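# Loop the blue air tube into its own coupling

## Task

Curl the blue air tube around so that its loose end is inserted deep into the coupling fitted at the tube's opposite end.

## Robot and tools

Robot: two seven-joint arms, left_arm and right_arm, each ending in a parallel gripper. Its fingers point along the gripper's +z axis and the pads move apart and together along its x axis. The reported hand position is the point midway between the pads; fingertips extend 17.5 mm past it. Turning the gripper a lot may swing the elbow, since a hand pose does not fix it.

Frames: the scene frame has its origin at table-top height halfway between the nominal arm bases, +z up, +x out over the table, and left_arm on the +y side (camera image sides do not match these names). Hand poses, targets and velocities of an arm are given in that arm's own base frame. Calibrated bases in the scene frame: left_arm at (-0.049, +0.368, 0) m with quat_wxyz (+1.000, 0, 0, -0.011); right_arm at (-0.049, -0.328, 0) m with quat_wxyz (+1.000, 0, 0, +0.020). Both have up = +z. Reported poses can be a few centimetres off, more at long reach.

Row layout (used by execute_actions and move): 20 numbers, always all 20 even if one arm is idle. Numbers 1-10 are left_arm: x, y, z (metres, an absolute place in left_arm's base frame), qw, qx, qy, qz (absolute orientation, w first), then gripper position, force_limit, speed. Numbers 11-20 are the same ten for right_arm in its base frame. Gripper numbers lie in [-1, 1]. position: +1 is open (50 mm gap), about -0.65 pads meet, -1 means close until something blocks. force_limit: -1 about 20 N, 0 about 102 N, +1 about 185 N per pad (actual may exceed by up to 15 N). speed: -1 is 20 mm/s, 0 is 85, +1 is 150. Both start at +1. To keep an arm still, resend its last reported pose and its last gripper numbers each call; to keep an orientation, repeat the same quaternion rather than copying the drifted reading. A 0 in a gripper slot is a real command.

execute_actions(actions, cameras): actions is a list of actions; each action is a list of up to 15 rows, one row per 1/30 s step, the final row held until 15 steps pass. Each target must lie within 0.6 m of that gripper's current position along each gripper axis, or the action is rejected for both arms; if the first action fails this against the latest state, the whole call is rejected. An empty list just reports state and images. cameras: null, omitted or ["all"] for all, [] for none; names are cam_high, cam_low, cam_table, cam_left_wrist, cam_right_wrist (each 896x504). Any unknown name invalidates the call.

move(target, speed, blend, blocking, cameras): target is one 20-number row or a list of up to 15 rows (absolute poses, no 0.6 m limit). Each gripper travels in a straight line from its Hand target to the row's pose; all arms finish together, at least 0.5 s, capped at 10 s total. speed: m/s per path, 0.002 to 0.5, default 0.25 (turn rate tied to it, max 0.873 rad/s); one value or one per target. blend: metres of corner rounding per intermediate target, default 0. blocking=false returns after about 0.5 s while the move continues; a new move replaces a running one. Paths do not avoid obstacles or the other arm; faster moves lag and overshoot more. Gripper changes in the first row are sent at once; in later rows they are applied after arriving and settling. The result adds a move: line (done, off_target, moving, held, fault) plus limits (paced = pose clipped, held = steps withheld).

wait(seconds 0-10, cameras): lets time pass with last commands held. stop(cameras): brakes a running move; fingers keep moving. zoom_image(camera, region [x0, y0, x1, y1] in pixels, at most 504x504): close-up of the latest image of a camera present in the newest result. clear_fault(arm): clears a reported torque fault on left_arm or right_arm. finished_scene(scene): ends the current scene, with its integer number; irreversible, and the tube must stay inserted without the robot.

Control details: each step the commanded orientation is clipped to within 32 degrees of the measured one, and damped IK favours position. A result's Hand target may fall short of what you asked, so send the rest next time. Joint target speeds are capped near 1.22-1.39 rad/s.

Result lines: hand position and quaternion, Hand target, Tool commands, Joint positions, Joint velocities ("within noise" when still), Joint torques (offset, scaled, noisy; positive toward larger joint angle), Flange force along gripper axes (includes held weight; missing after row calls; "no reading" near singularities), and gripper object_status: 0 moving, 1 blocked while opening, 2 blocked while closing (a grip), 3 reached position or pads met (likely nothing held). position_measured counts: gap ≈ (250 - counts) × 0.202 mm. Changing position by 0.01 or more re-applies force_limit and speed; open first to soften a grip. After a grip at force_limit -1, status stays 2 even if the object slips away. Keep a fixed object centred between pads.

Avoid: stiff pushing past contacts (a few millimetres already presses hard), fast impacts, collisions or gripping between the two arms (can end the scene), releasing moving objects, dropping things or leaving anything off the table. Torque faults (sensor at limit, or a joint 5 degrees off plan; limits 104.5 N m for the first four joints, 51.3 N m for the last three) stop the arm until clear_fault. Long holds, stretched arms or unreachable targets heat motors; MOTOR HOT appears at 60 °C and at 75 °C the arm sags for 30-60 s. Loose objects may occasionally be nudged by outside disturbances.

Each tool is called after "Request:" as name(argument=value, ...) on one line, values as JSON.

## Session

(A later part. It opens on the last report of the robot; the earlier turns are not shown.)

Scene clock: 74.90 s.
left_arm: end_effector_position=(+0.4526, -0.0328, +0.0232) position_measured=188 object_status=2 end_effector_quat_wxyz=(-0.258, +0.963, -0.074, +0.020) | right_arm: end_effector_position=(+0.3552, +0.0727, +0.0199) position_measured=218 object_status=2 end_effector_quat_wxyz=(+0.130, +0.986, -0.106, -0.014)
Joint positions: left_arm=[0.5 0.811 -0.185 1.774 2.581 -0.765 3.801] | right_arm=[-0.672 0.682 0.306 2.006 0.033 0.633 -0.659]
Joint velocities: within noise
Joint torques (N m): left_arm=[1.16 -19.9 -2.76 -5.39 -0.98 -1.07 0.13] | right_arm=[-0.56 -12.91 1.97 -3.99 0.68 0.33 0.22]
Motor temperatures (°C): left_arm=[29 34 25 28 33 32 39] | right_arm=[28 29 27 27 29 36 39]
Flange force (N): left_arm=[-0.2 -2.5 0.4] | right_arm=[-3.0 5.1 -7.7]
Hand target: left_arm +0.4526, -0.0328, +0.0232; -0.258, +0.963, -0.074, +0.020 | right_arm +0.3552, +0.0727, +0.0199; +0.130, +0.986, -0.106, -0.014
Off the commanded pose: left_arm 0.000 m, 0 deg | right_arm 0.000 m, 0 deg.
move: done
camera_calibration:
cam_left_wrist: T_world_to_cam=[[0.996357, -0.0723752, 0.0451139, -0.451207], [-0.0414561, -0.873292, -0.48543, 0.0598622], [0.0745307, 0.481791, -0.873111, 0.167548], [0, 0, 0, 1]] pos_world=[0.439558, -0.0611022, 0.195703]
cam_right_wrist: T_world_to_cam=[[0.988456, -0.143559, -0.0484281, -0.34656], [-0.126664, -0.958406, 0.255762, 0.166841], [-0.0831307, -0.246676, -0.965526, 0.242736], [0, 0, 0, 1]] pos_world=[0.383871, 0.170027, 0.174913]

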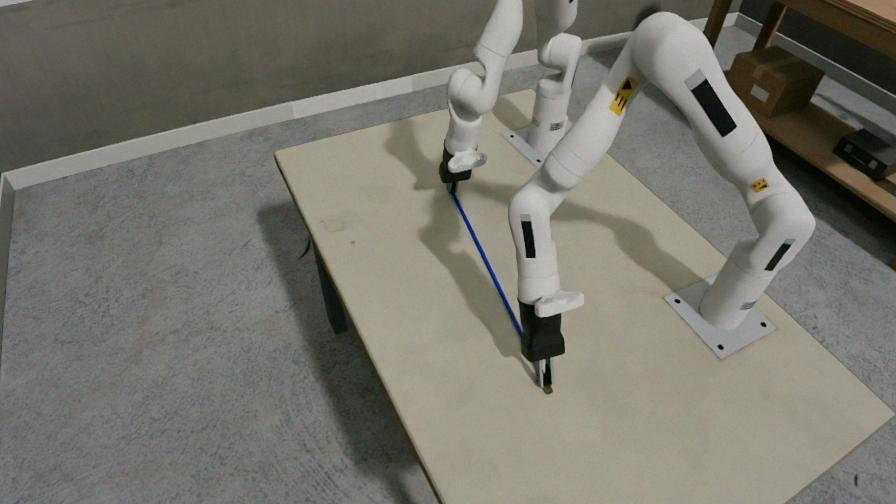

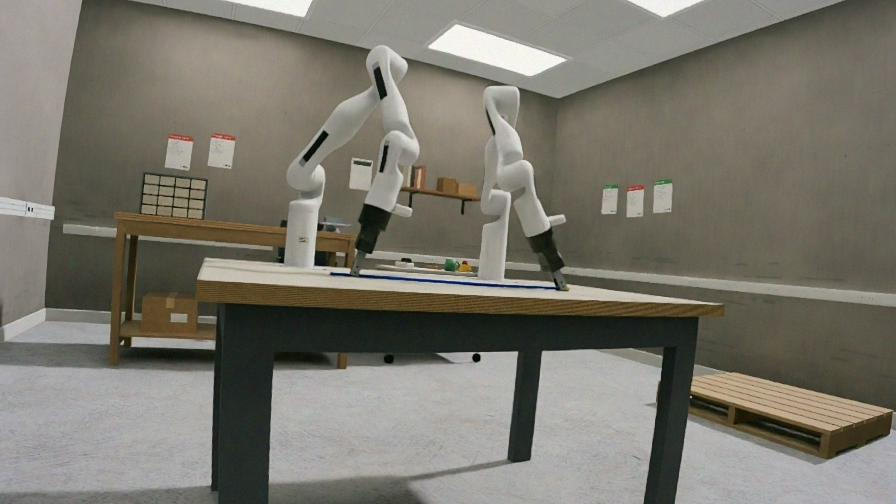

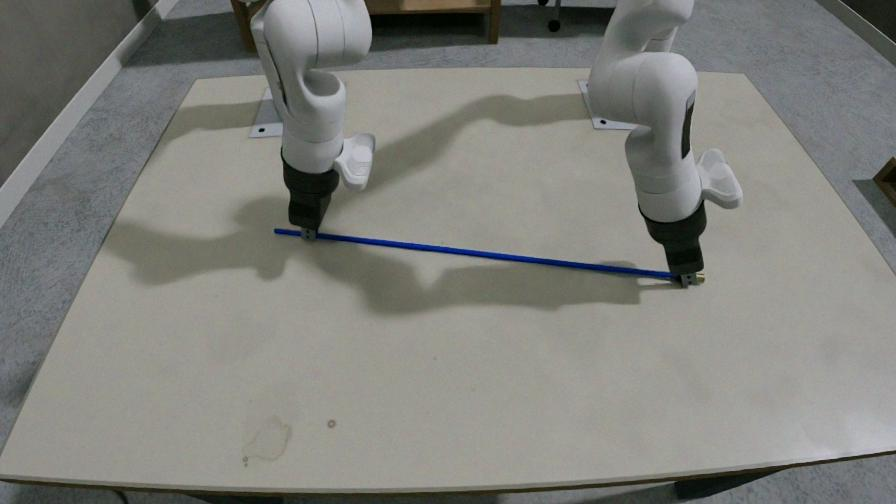

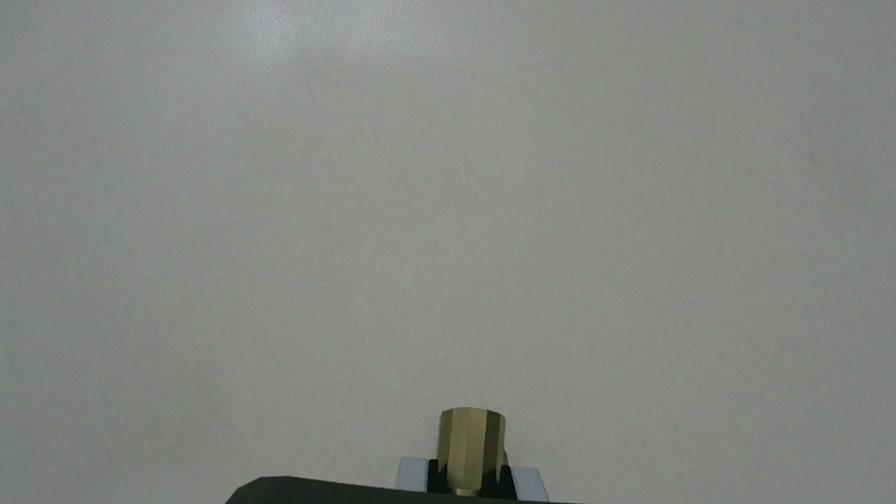

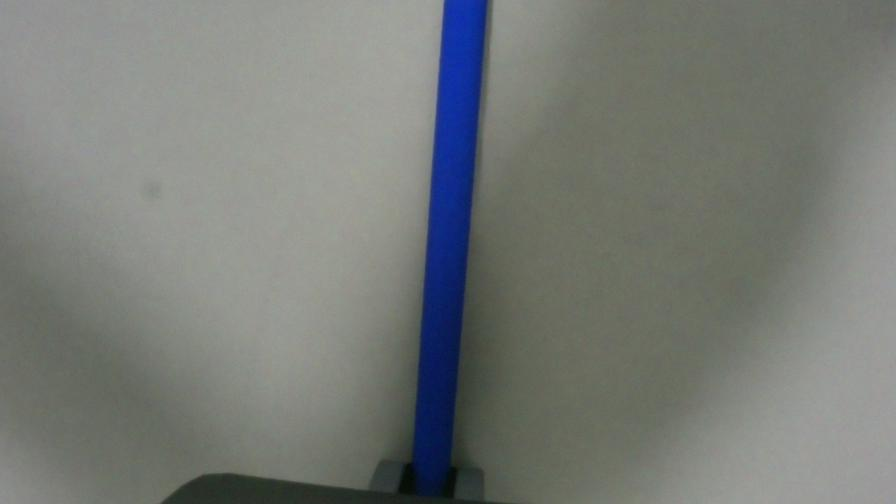

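Request:
move(target=[[0.4526,-0.0328,0.0447,-0.2581,0.9631,-0.0736,0.0197,-1,-0.4,-0.6,0.3552,0.0727,0.0434,0.1298,0.9857,-0.1062,-0.0140,-1,-0.4,-0.6],[0.4533,-0.0475,0.0447,-0.2456,0.9167,-0.3043,0.0815,-1,-0.4,-0.6,0.3817,0.0783,0.0434,0.1286,0.9768,0.1696,0.0223,-1,-0.4,-0.6],[0.4514,-0.0897,0.0447,-0.2198,0.8204,-0.5100,0.1366,-1,-0.4,-0.6,0.4168,0.1012,0.0434,0.1170,0.8884,0.4400,0.0579,-1,-0.4,-0.6],[0.4542,-0.1505,0.0447,-0.1818,0.6786,-0.6874,0.1842,-1,-0.4,-0.6,0.4493,0.1429,0.0434,0.0957,0.7268,0.6742,0.0888,-1,-0.4,-0.6]], speed=0.14, blend=[0.005,0.01,0.01,0])

Scene clock: 109.07 s.
left_arm: end_effector_position=(+0.4542, -0.1505, +0.0447) position_measured=188 object_status=2 end_effector_quat_wxyz=(-0.182, +0.679, -0.687, +0.184) | right_arm: end_effector_position=(+0.4493, +0.1429, +0.0434) position_measured=218 object_status=2 end_effector_quat_wxyz=(+0.096, +0.727, +0.674, +0.089)
Joint positions: left_arm=[1.091 0.824 -0.99 2.24 1.96 0.476 3.284] | right_arm=[-0.361 0.592 -0.126 2.02 0.6 0.364 0.491]
Joint velocities: within noise
Joint torques (N m): left_arm=[1.12 -15.54 -6.27 -4.96 0.75 -0.22 0.08] | right_arm=[-0.71 -15.35 -0.21 -6.3 0.97 -0.31 0.32]
Motor temperatures (°C): left_arm=[29 34 25 28 33 32 39] | right_arm=[28 29 27 27 29 36 39]
Flange force (N): left_arm=[-2.3 -0.1 1.9] | right_arm=[-3.2 -2.0 -6.3]
Hand target: left_arm +0.4542, -0.1505, +0.0447; -0.182, +0.679, -0.687, +0.184 | right_arm +0.4493, +0.1429, +0.0434; +0.096, +0.727, +0.674, +0.089
Off the commanded pose: left_arm 0.000 m, 0 deg | right_arm 0.000 m, 0 deg.
move: done
camera_calibration:
cam_left_wrist: T_world_to_cam=[[0.067044, -0.996727, 0.0451707, -0.179233], [-0.870604, -0.0805557, -0.485344, 0.463474], [0.487394, -0.00678637, -0.873156, -0.0181392], [0, 0, 0, 1]] pos_world=[0.42436, -0.141434, 0.217202]
cam_right_wrist: T_world_to_cam=[[0.00443067, 0.998818, -0.0484101, -0.149445], [0.966682, 0.00811244, 0.255853, -0.389382], [0.255944, -0.0479308, -0.965503, 0.109812], [0, 0, 0, 1]] pos_world=[0.348965, 0.15769, 0.198414]

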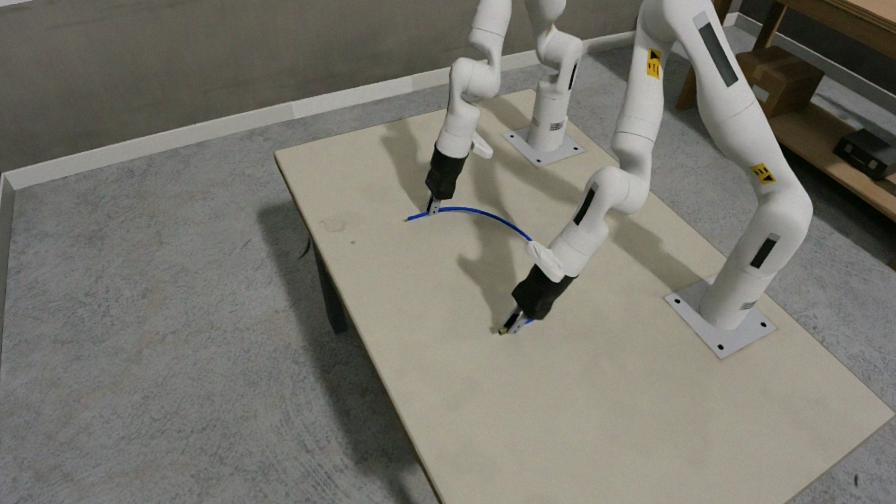

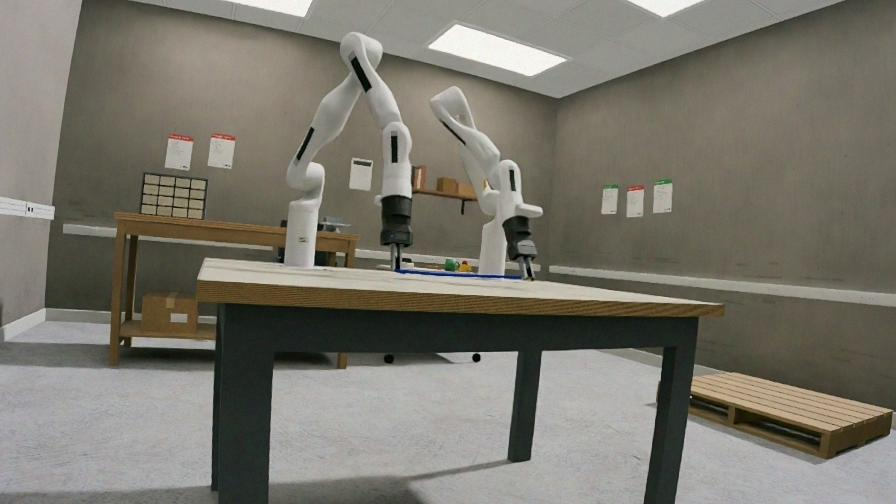

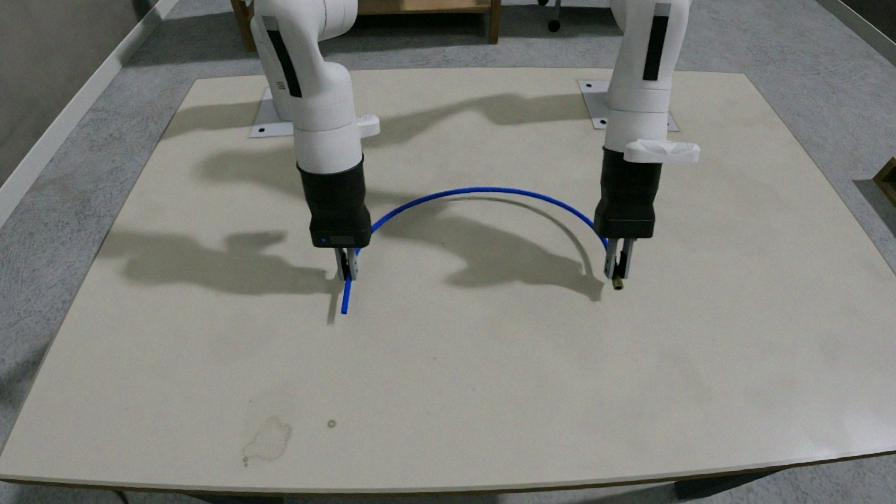

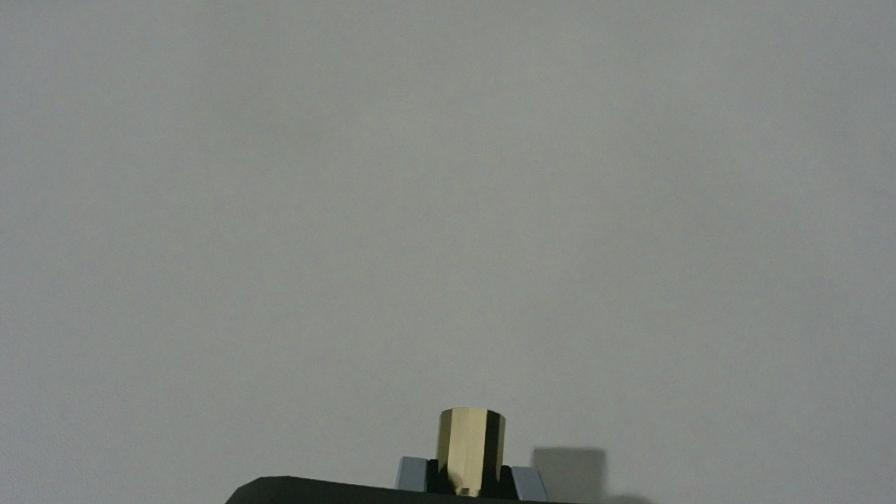

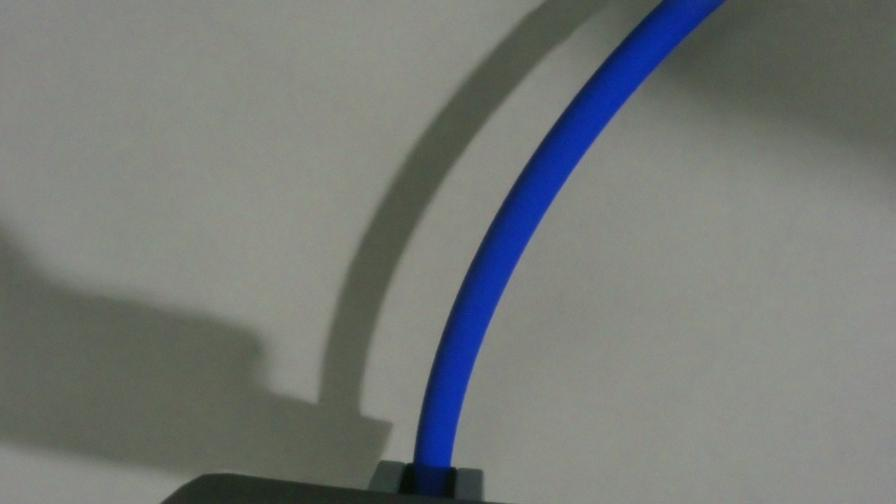

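Request:
move(target=[[0.4705,-0.2210,0.0447,-0.1319,0.4921,-0.8311,0.2227,-1,-0.4,-0.6,0.4786,0.1951,0.0434,0.0675,0.5127,0.8485,0.1117,-1,-0.4,-0.6],[0.4908,-0.2925,0.0447,-0.0697,0.2603,-0.9302,0.2492,-1,-0.4,-0.6,0.4972,0.2485,0.0434,0.0363,0.2756,0.9522,0.1254,-1,-0.4,-0.6]], speed=0.14, blend=[0.01,0])

Request:
zoom_image(camera="cam_table", region=[320, 140, 600, 340])

Scene clock: 118.00 s.
left_arm: end_effector_position=(+0.4908, -0.2925, +0.0447) position_measured=188 object_status=2 end_effector_quat_wxyz=(+0.070, -0.260, +0.930, -0.249) | right_arm: end_effector_position=(+0.4972, +0.2485, +0.0434) position_measured=219 object_status=2 end_effector_quat_wxyz=(+0.036, +0.276, +0.952, +0.125)
Joint positions: left_arm=[0.884 0.91 -0.915 1.886 1.614 0.972 2.743] | right_arm=[0.024 0.837 -0.731 1.687 0.684 0.631 1.588]
Joint velocities: within noise
Joint torques (N m): left_arm=[1.13 -20.21 -5.98 -5.94 1.25 0.81 0.05] | right_arm=[-0.68 -18.13 -5.2 -7.17 0.44 -0.7 0.35]
Motor temperatures (°C): left_arm=[29 34 25 28 33 32 39] | right_arm=[28 29 27 27 29 36 39]
Flange force (N): left_arm=[-0.8 3.6 1.0] | right_arm=[4.1 -5.1 -4.7]
Hand target: left_arm +0.4908, -0.2925, +0.0447; +0.070, -0.260, +0.930, -0.249 | right_arm +0.4972, +0.2485, +0.0434; +0.036, +0.276, +0.952, +0.125
Off the commanded pose: left_arm 0.000 m, 0 deg | right_arm 0.000 m, 0 deg.
move: done
camera_calibration:
cam_left_wrist: T_world_to_cam=[[-0.809678, -0.585128, 0.0452296, 0.227397], [-0.529792, 0.695597, -0.485247, 0.543625], [0.25247, -0.416856, -0.873207, -0.0415767], [0, 0, 0, 1]] pos_world=[0.482624, -0.262419, 0.217202]
cam_right_wrist: T_world_to_cam=[[-0.879919, 0.472646, -0.0484528, 0.315355], [0.44649, 0.857448, 0.255793, -0.388963], [0.162445, 0.203443, -0.965517, 0.0866268], [0, 0, 0, 1]] pos_world=[0.437083, 0.16684, 0.198413]

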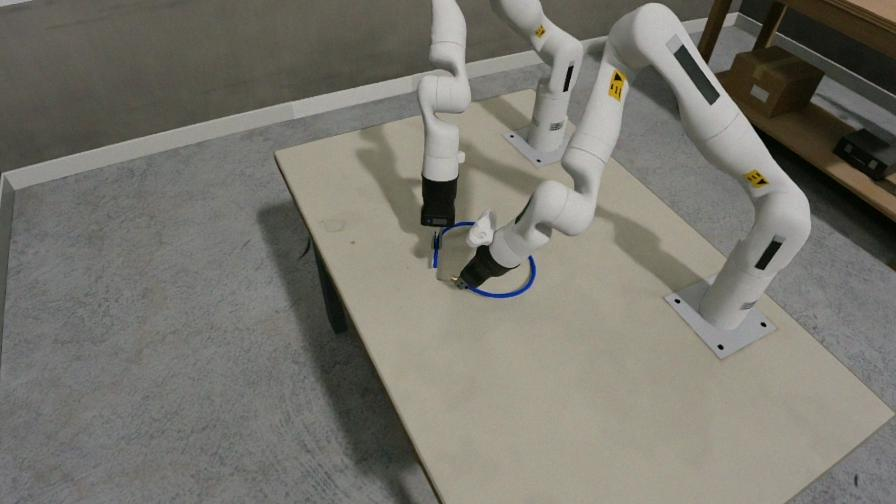

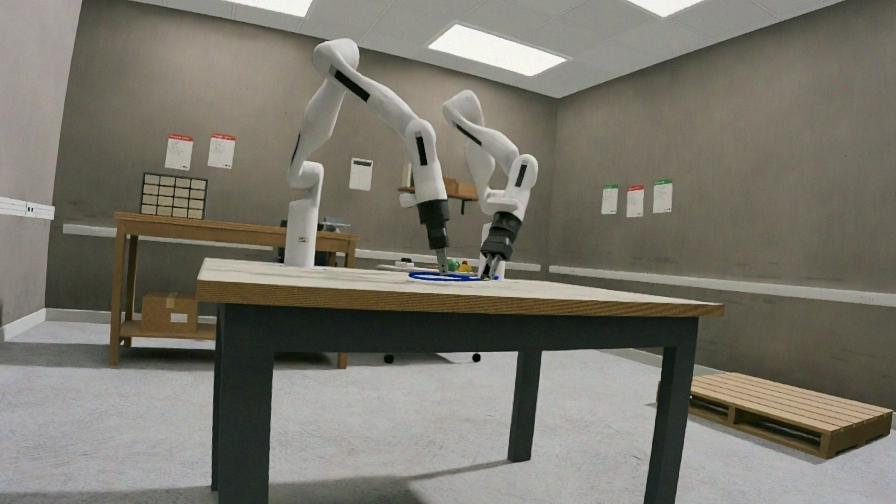

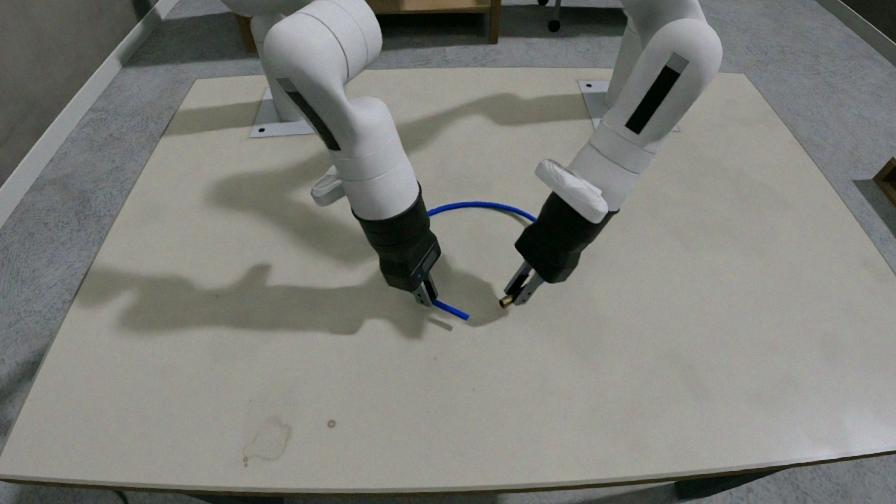

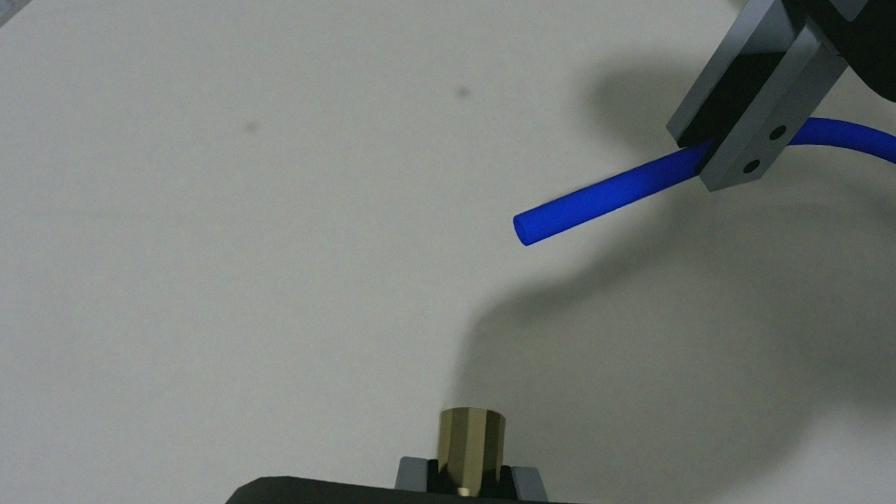

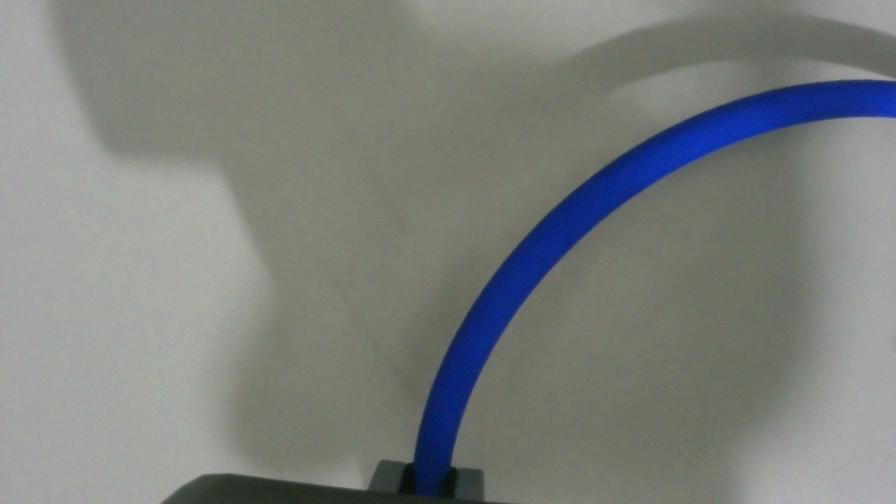

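Scaled by 1.800.

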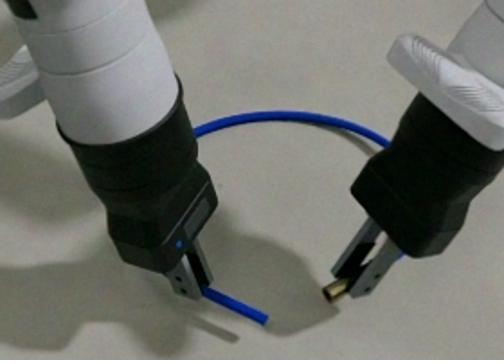

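Request:
move(target=[0.4958,-0.2923,0.0447,-0.0028,0.0106,-0.9658,0.2588,-1,-0.4,-0.6,0.4996,0.2490,0.0434,0.0026,0.0197,0.9911,0.1305,-1,-0.4,-0.6], speed=0.12)

Request:
zoom_image(camera="cam_table", region=[410, 270, 530, 330])

Request:
zoom_image(camera="cam_low", region=[425, 258, 505, 293])

Request:
zoom_image(camera="cam_left_wrist", region=[380, 150, 580, 500])

Scene clock: 127.97 s.
left_arm: end_effector_position=(+0.4958, -0.2923, +0.0447) position_measured=188 object_status=2 end_effector_quat_wxyz=(+0.003, -0.011, +0.966, -0.259) | right_arm: end_effector_position=(+0.4996, +0.2490, +0.0434) position_measured=219 object_status=2 end_effector_quat_wxyz=(+0.003, +0.020, +0.991, +0.130)
Joint positions: left_arm=[0.694 0.985 -0.857 1.611 1.366 1.252 2.471] | right_arm=[0.151 0.983 -0.95 1.539 0.702 0.864 2.183]
Joint velocities: within noise
Joint torques (N m): left_arm=[0.85 -22.34 -5.55 -6.09 0.97 1.19 0.01] | right_arm=[-0.48 -18.97 -6.92 -6.4 0.26 -0.3 0.42]
Motor temperatures (°C): left_arm=[29 34 25 28 33 32 39] | right_arm=[28 29 27 27 29 36 39]
Flange force (N): left_arm=[1.5 2.3 0.8] | right_arm=[6.9 -1.5 -3.4]
Hand target: left_arm +0.4958, -0.2923, +0.0447; +0.003, -0.011, +0.966, -0.259 | right_arm +0.4996, +0.2490, +0.0434; +0.003, +0.020, +0.991, +0.131
Off the commanded pose: left_arm 0.000 m, 0 deg | right_arm 0.000 m, 0 deg.
move: done
camera_calibration:
cam_left_wrist: T_world_to_cam=[[-0.993787, -0.101724, 0.0451685, 0.464163], [-0.110833, 0.867252, -0.485376, 0.388624], [0.010202, -0.487366, -0.873138, 0.0567372], [0, 0, 0, 1]] pos_world=[0.503773, -0.262166, 0.217202]
cam_right_wrist: T_world_to_cam=[[-0.998353, -0.0307216, -0.0484546, 0.501722], [-0.0421307, 0.965842, 0.255685, -0.173303], [0.0389444, 0.257306, -0.965545, 0.134423], [0, 0, 0, 1]] pos_world=[0.488359, 0.148209, 0.198413]

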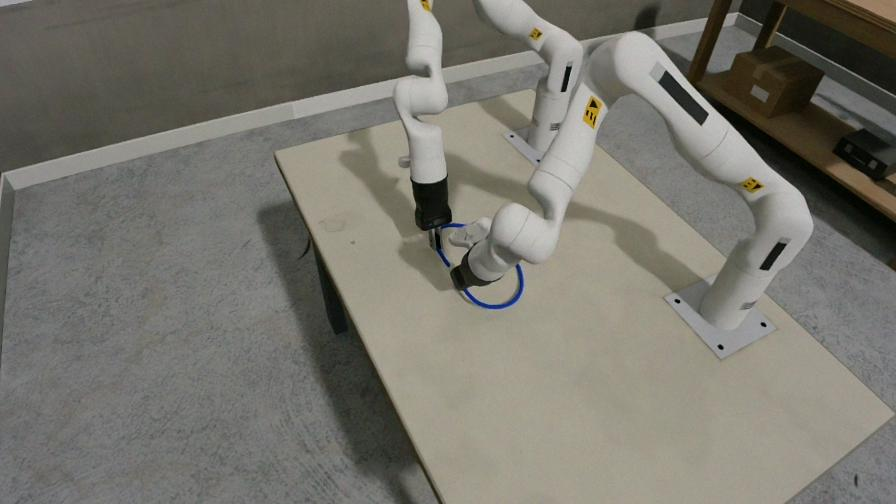

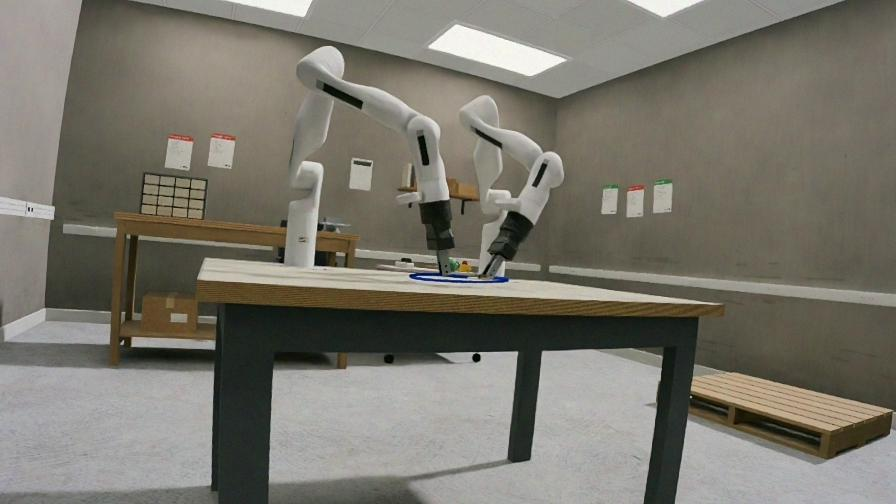

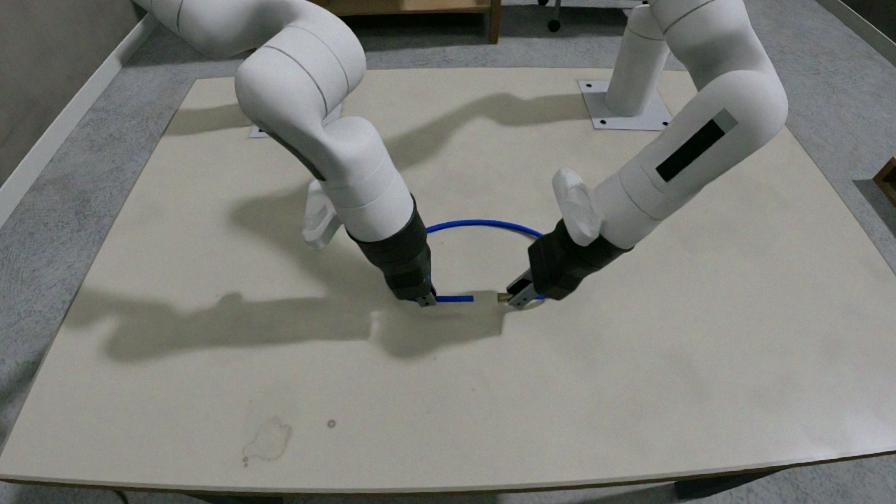

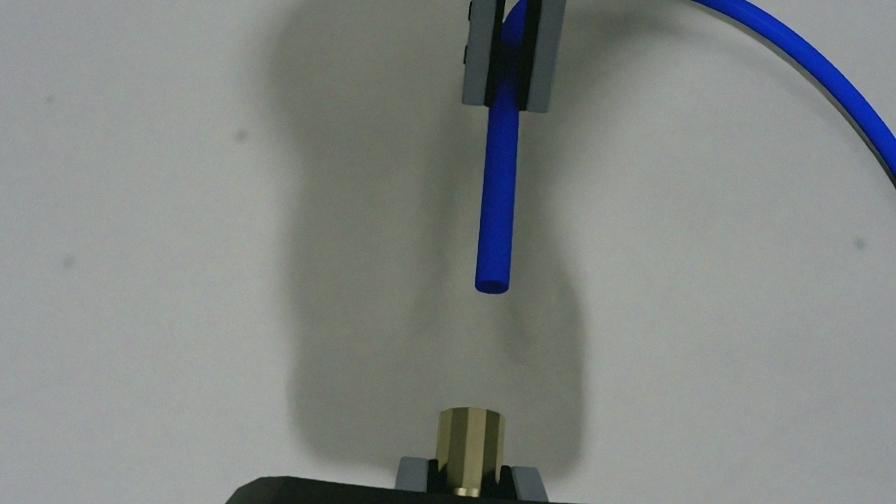

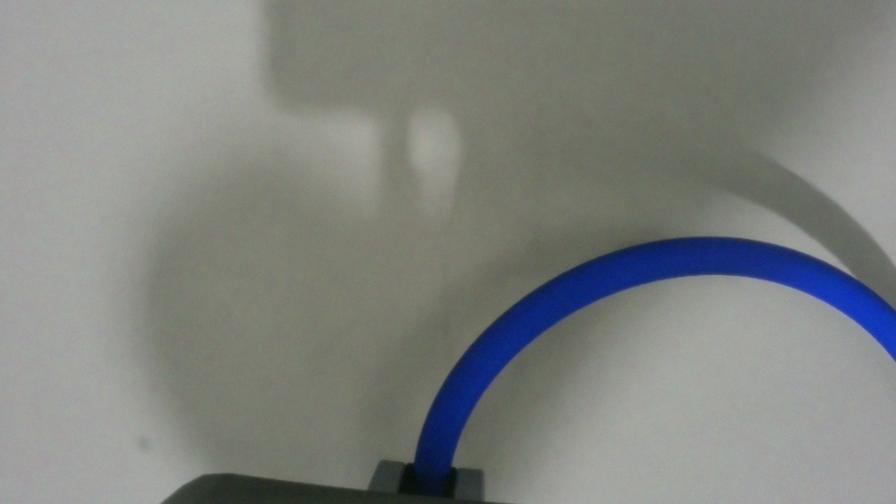

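Scaled by 4.200.

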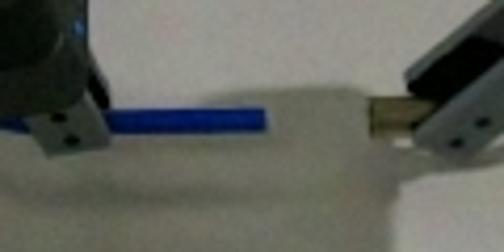

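Scaled by 6.300.

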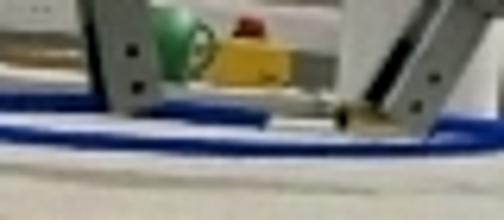

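Scaled by 1.440 from the camera's 896x504 image, which has a finer 1280x720 frame.

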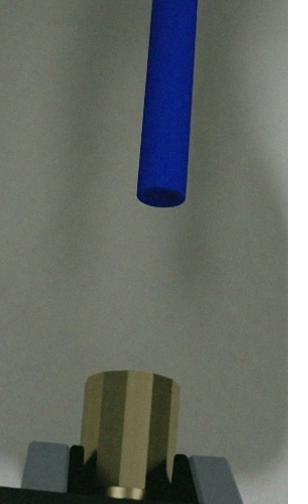

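Request:
move(target=[0.4958,-0.2923,0.0447,-0.0028,0.0106,-0.9658,0.2588,-1,-0.4,-0.6,0.5026,0.2730,0.0457,0.0026,0.0197,0.9911,0.1305,-1,-0.4,-0.6], speed=0.06)

Request:
zoom_image(camera="cam_table", region=[430, 280, 530, 320])

Request:
zoom_image(camera="cam_low", region=[435, 262, 505, 290])

Request:
zoom_image(camera="cam_left_wrist", region=[380, 300, 580, 500])

Scene clock: 145.37 s.
left_arm: end_effector_position=(+0.4958, -0.2923, +0.0447) position_measured=188 object_status=2 end_effector_quat_wxyz=(+0.003, -0.011, +0.966, -0.259) | right_arm: end_effector_position=(+0.5026, +0.2730, +0.0457) position_measured=219 object_status=2 end_effector_quat_wxyz=(+0.003, +0.020, +0.991, +0.130)
Joint positions: left_arm=[0.694 0.985 -0.857 1.611 1.366 1.252 2.471] | right_arm=[0.096 0.993 -0.945 1.494 0.7 0.882 2.159]
Joint velocities: within noise
Joint torques (N m): left_arm=[0.88 -22.43 -5.51 -6.14 1.1 1.23 0.08] | right_arm=[-0.68 -19.43 -6.99 -6.55 0.21 -0.4 0.39]
Motor temperatures (°C): left_arm=[29 34 25 28 33 32 39] | right_arm=[28 29 27 27 29 36 39]
Flange force (N): left_arm=[1.7 2.6 0.8] | right_arm=[6.8 -2.2 -3.7]
Hand target: left_arm +0.4958, -0.2923, +0.0447; +0.003, -0.011, +0.966, -0.259 | right_arm +0.5026, +0.2730, +0.0457; +0.003, +0.020, +0.991, +0.131
Off the commanded pose: left_arm 0.000 m, 0 deg | right_arm 0.000 m, 0 deg.
move: done
camera_calibration:
cam_left_wrist: T_world_to_cam=[[-0.993787, -0.101724, 0.0451685, 0.464163], [-0.110833, 0.867252, -0.485376, 0.388624], [0.010202, -0.487366, -0.873138, 0.0567372], [0, 0, 0, 1]] pos_world=[0.503773, -0.262166, 0.217202]
cam_right_wrist: T_world_to_cam=[[-0.998357, -0.0307484, -0.0483585, 0.505553], [-0.0421321, 0.96584, 0.255689, -0.196945], [0.0388446, 0.257307, -0.965549, 0.130402], [0, 0, 0, 1]] pos_world=[0.491359, 0.172209, 0.200713]

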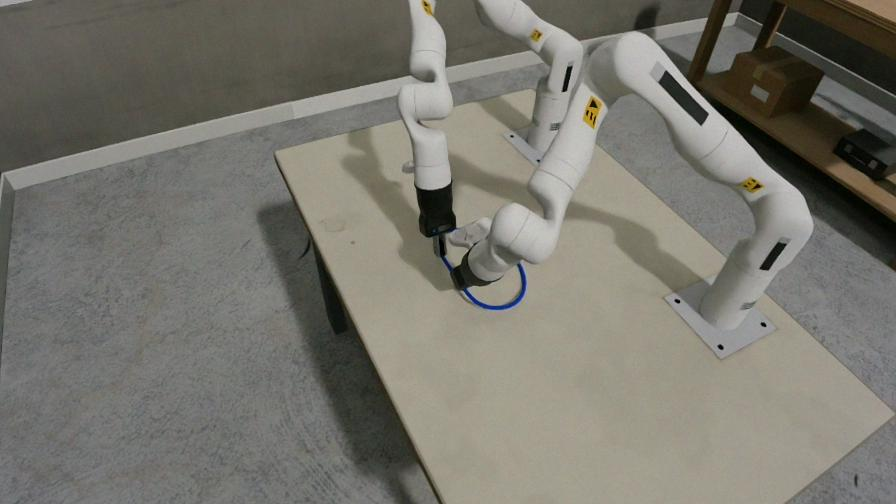

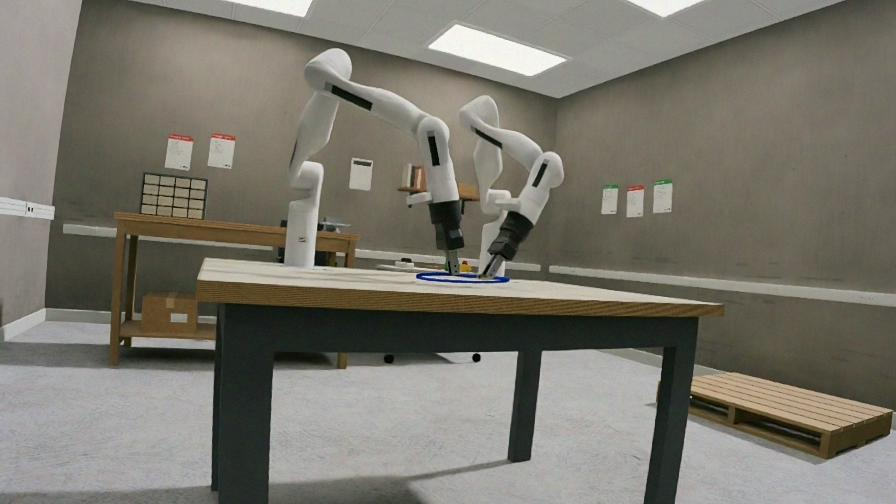

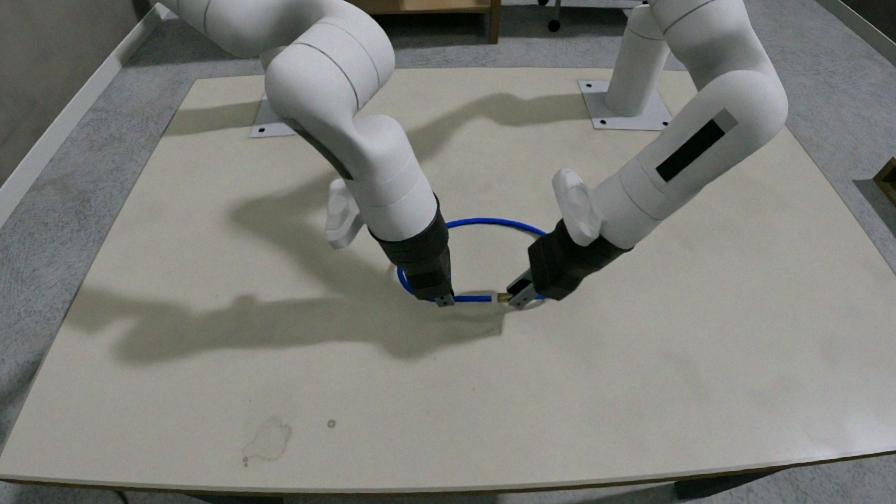

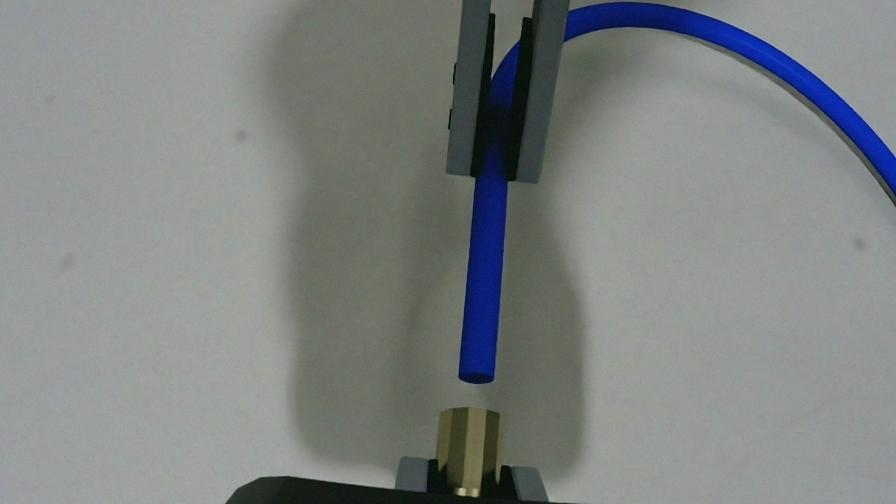

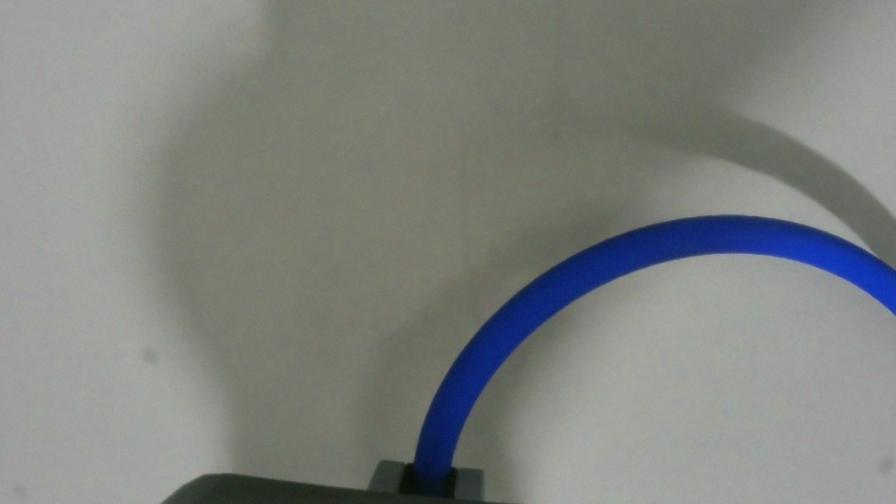

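Scaled by 5.040.

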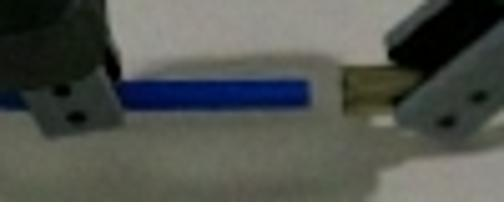

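Scaled by 7.200.

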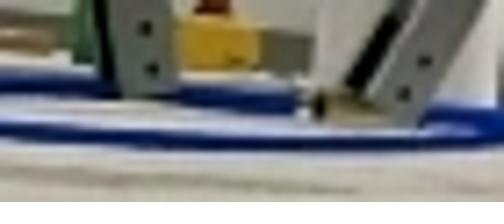

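Scaled by 2.520 from the camera's 896x504 image, which has a finer 1280x720 frame.

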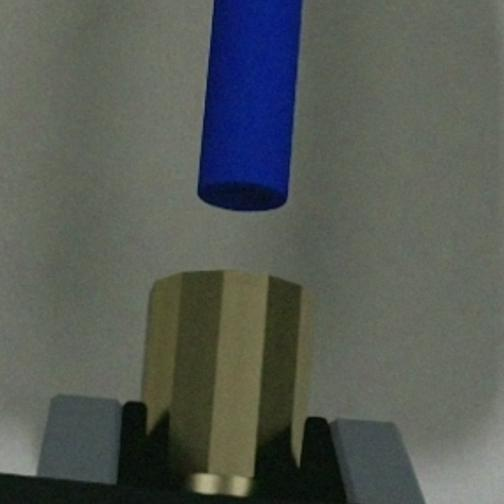

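Request:
zoom_image(camera="cam_low", region=[455, 268, 495, 284])

Request:
zoom_image(camera="cam_table", region=[470, 288, 520, 308])

Request:
zoom_image(camera="cam_high", region=[425, 220, 485, 300])

Scaled by 12.600.

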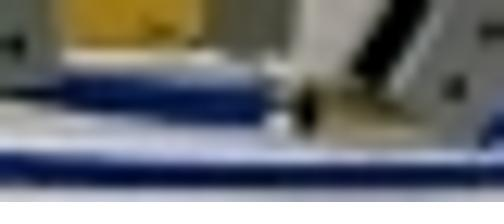

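Scaled by 10.080.

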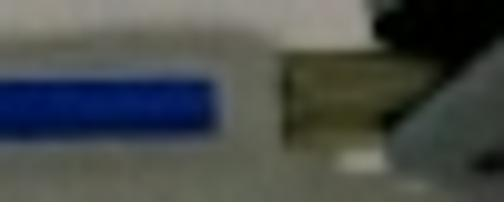

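Scaled by 6.300.

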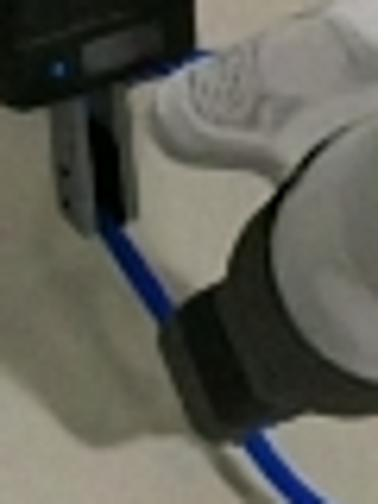

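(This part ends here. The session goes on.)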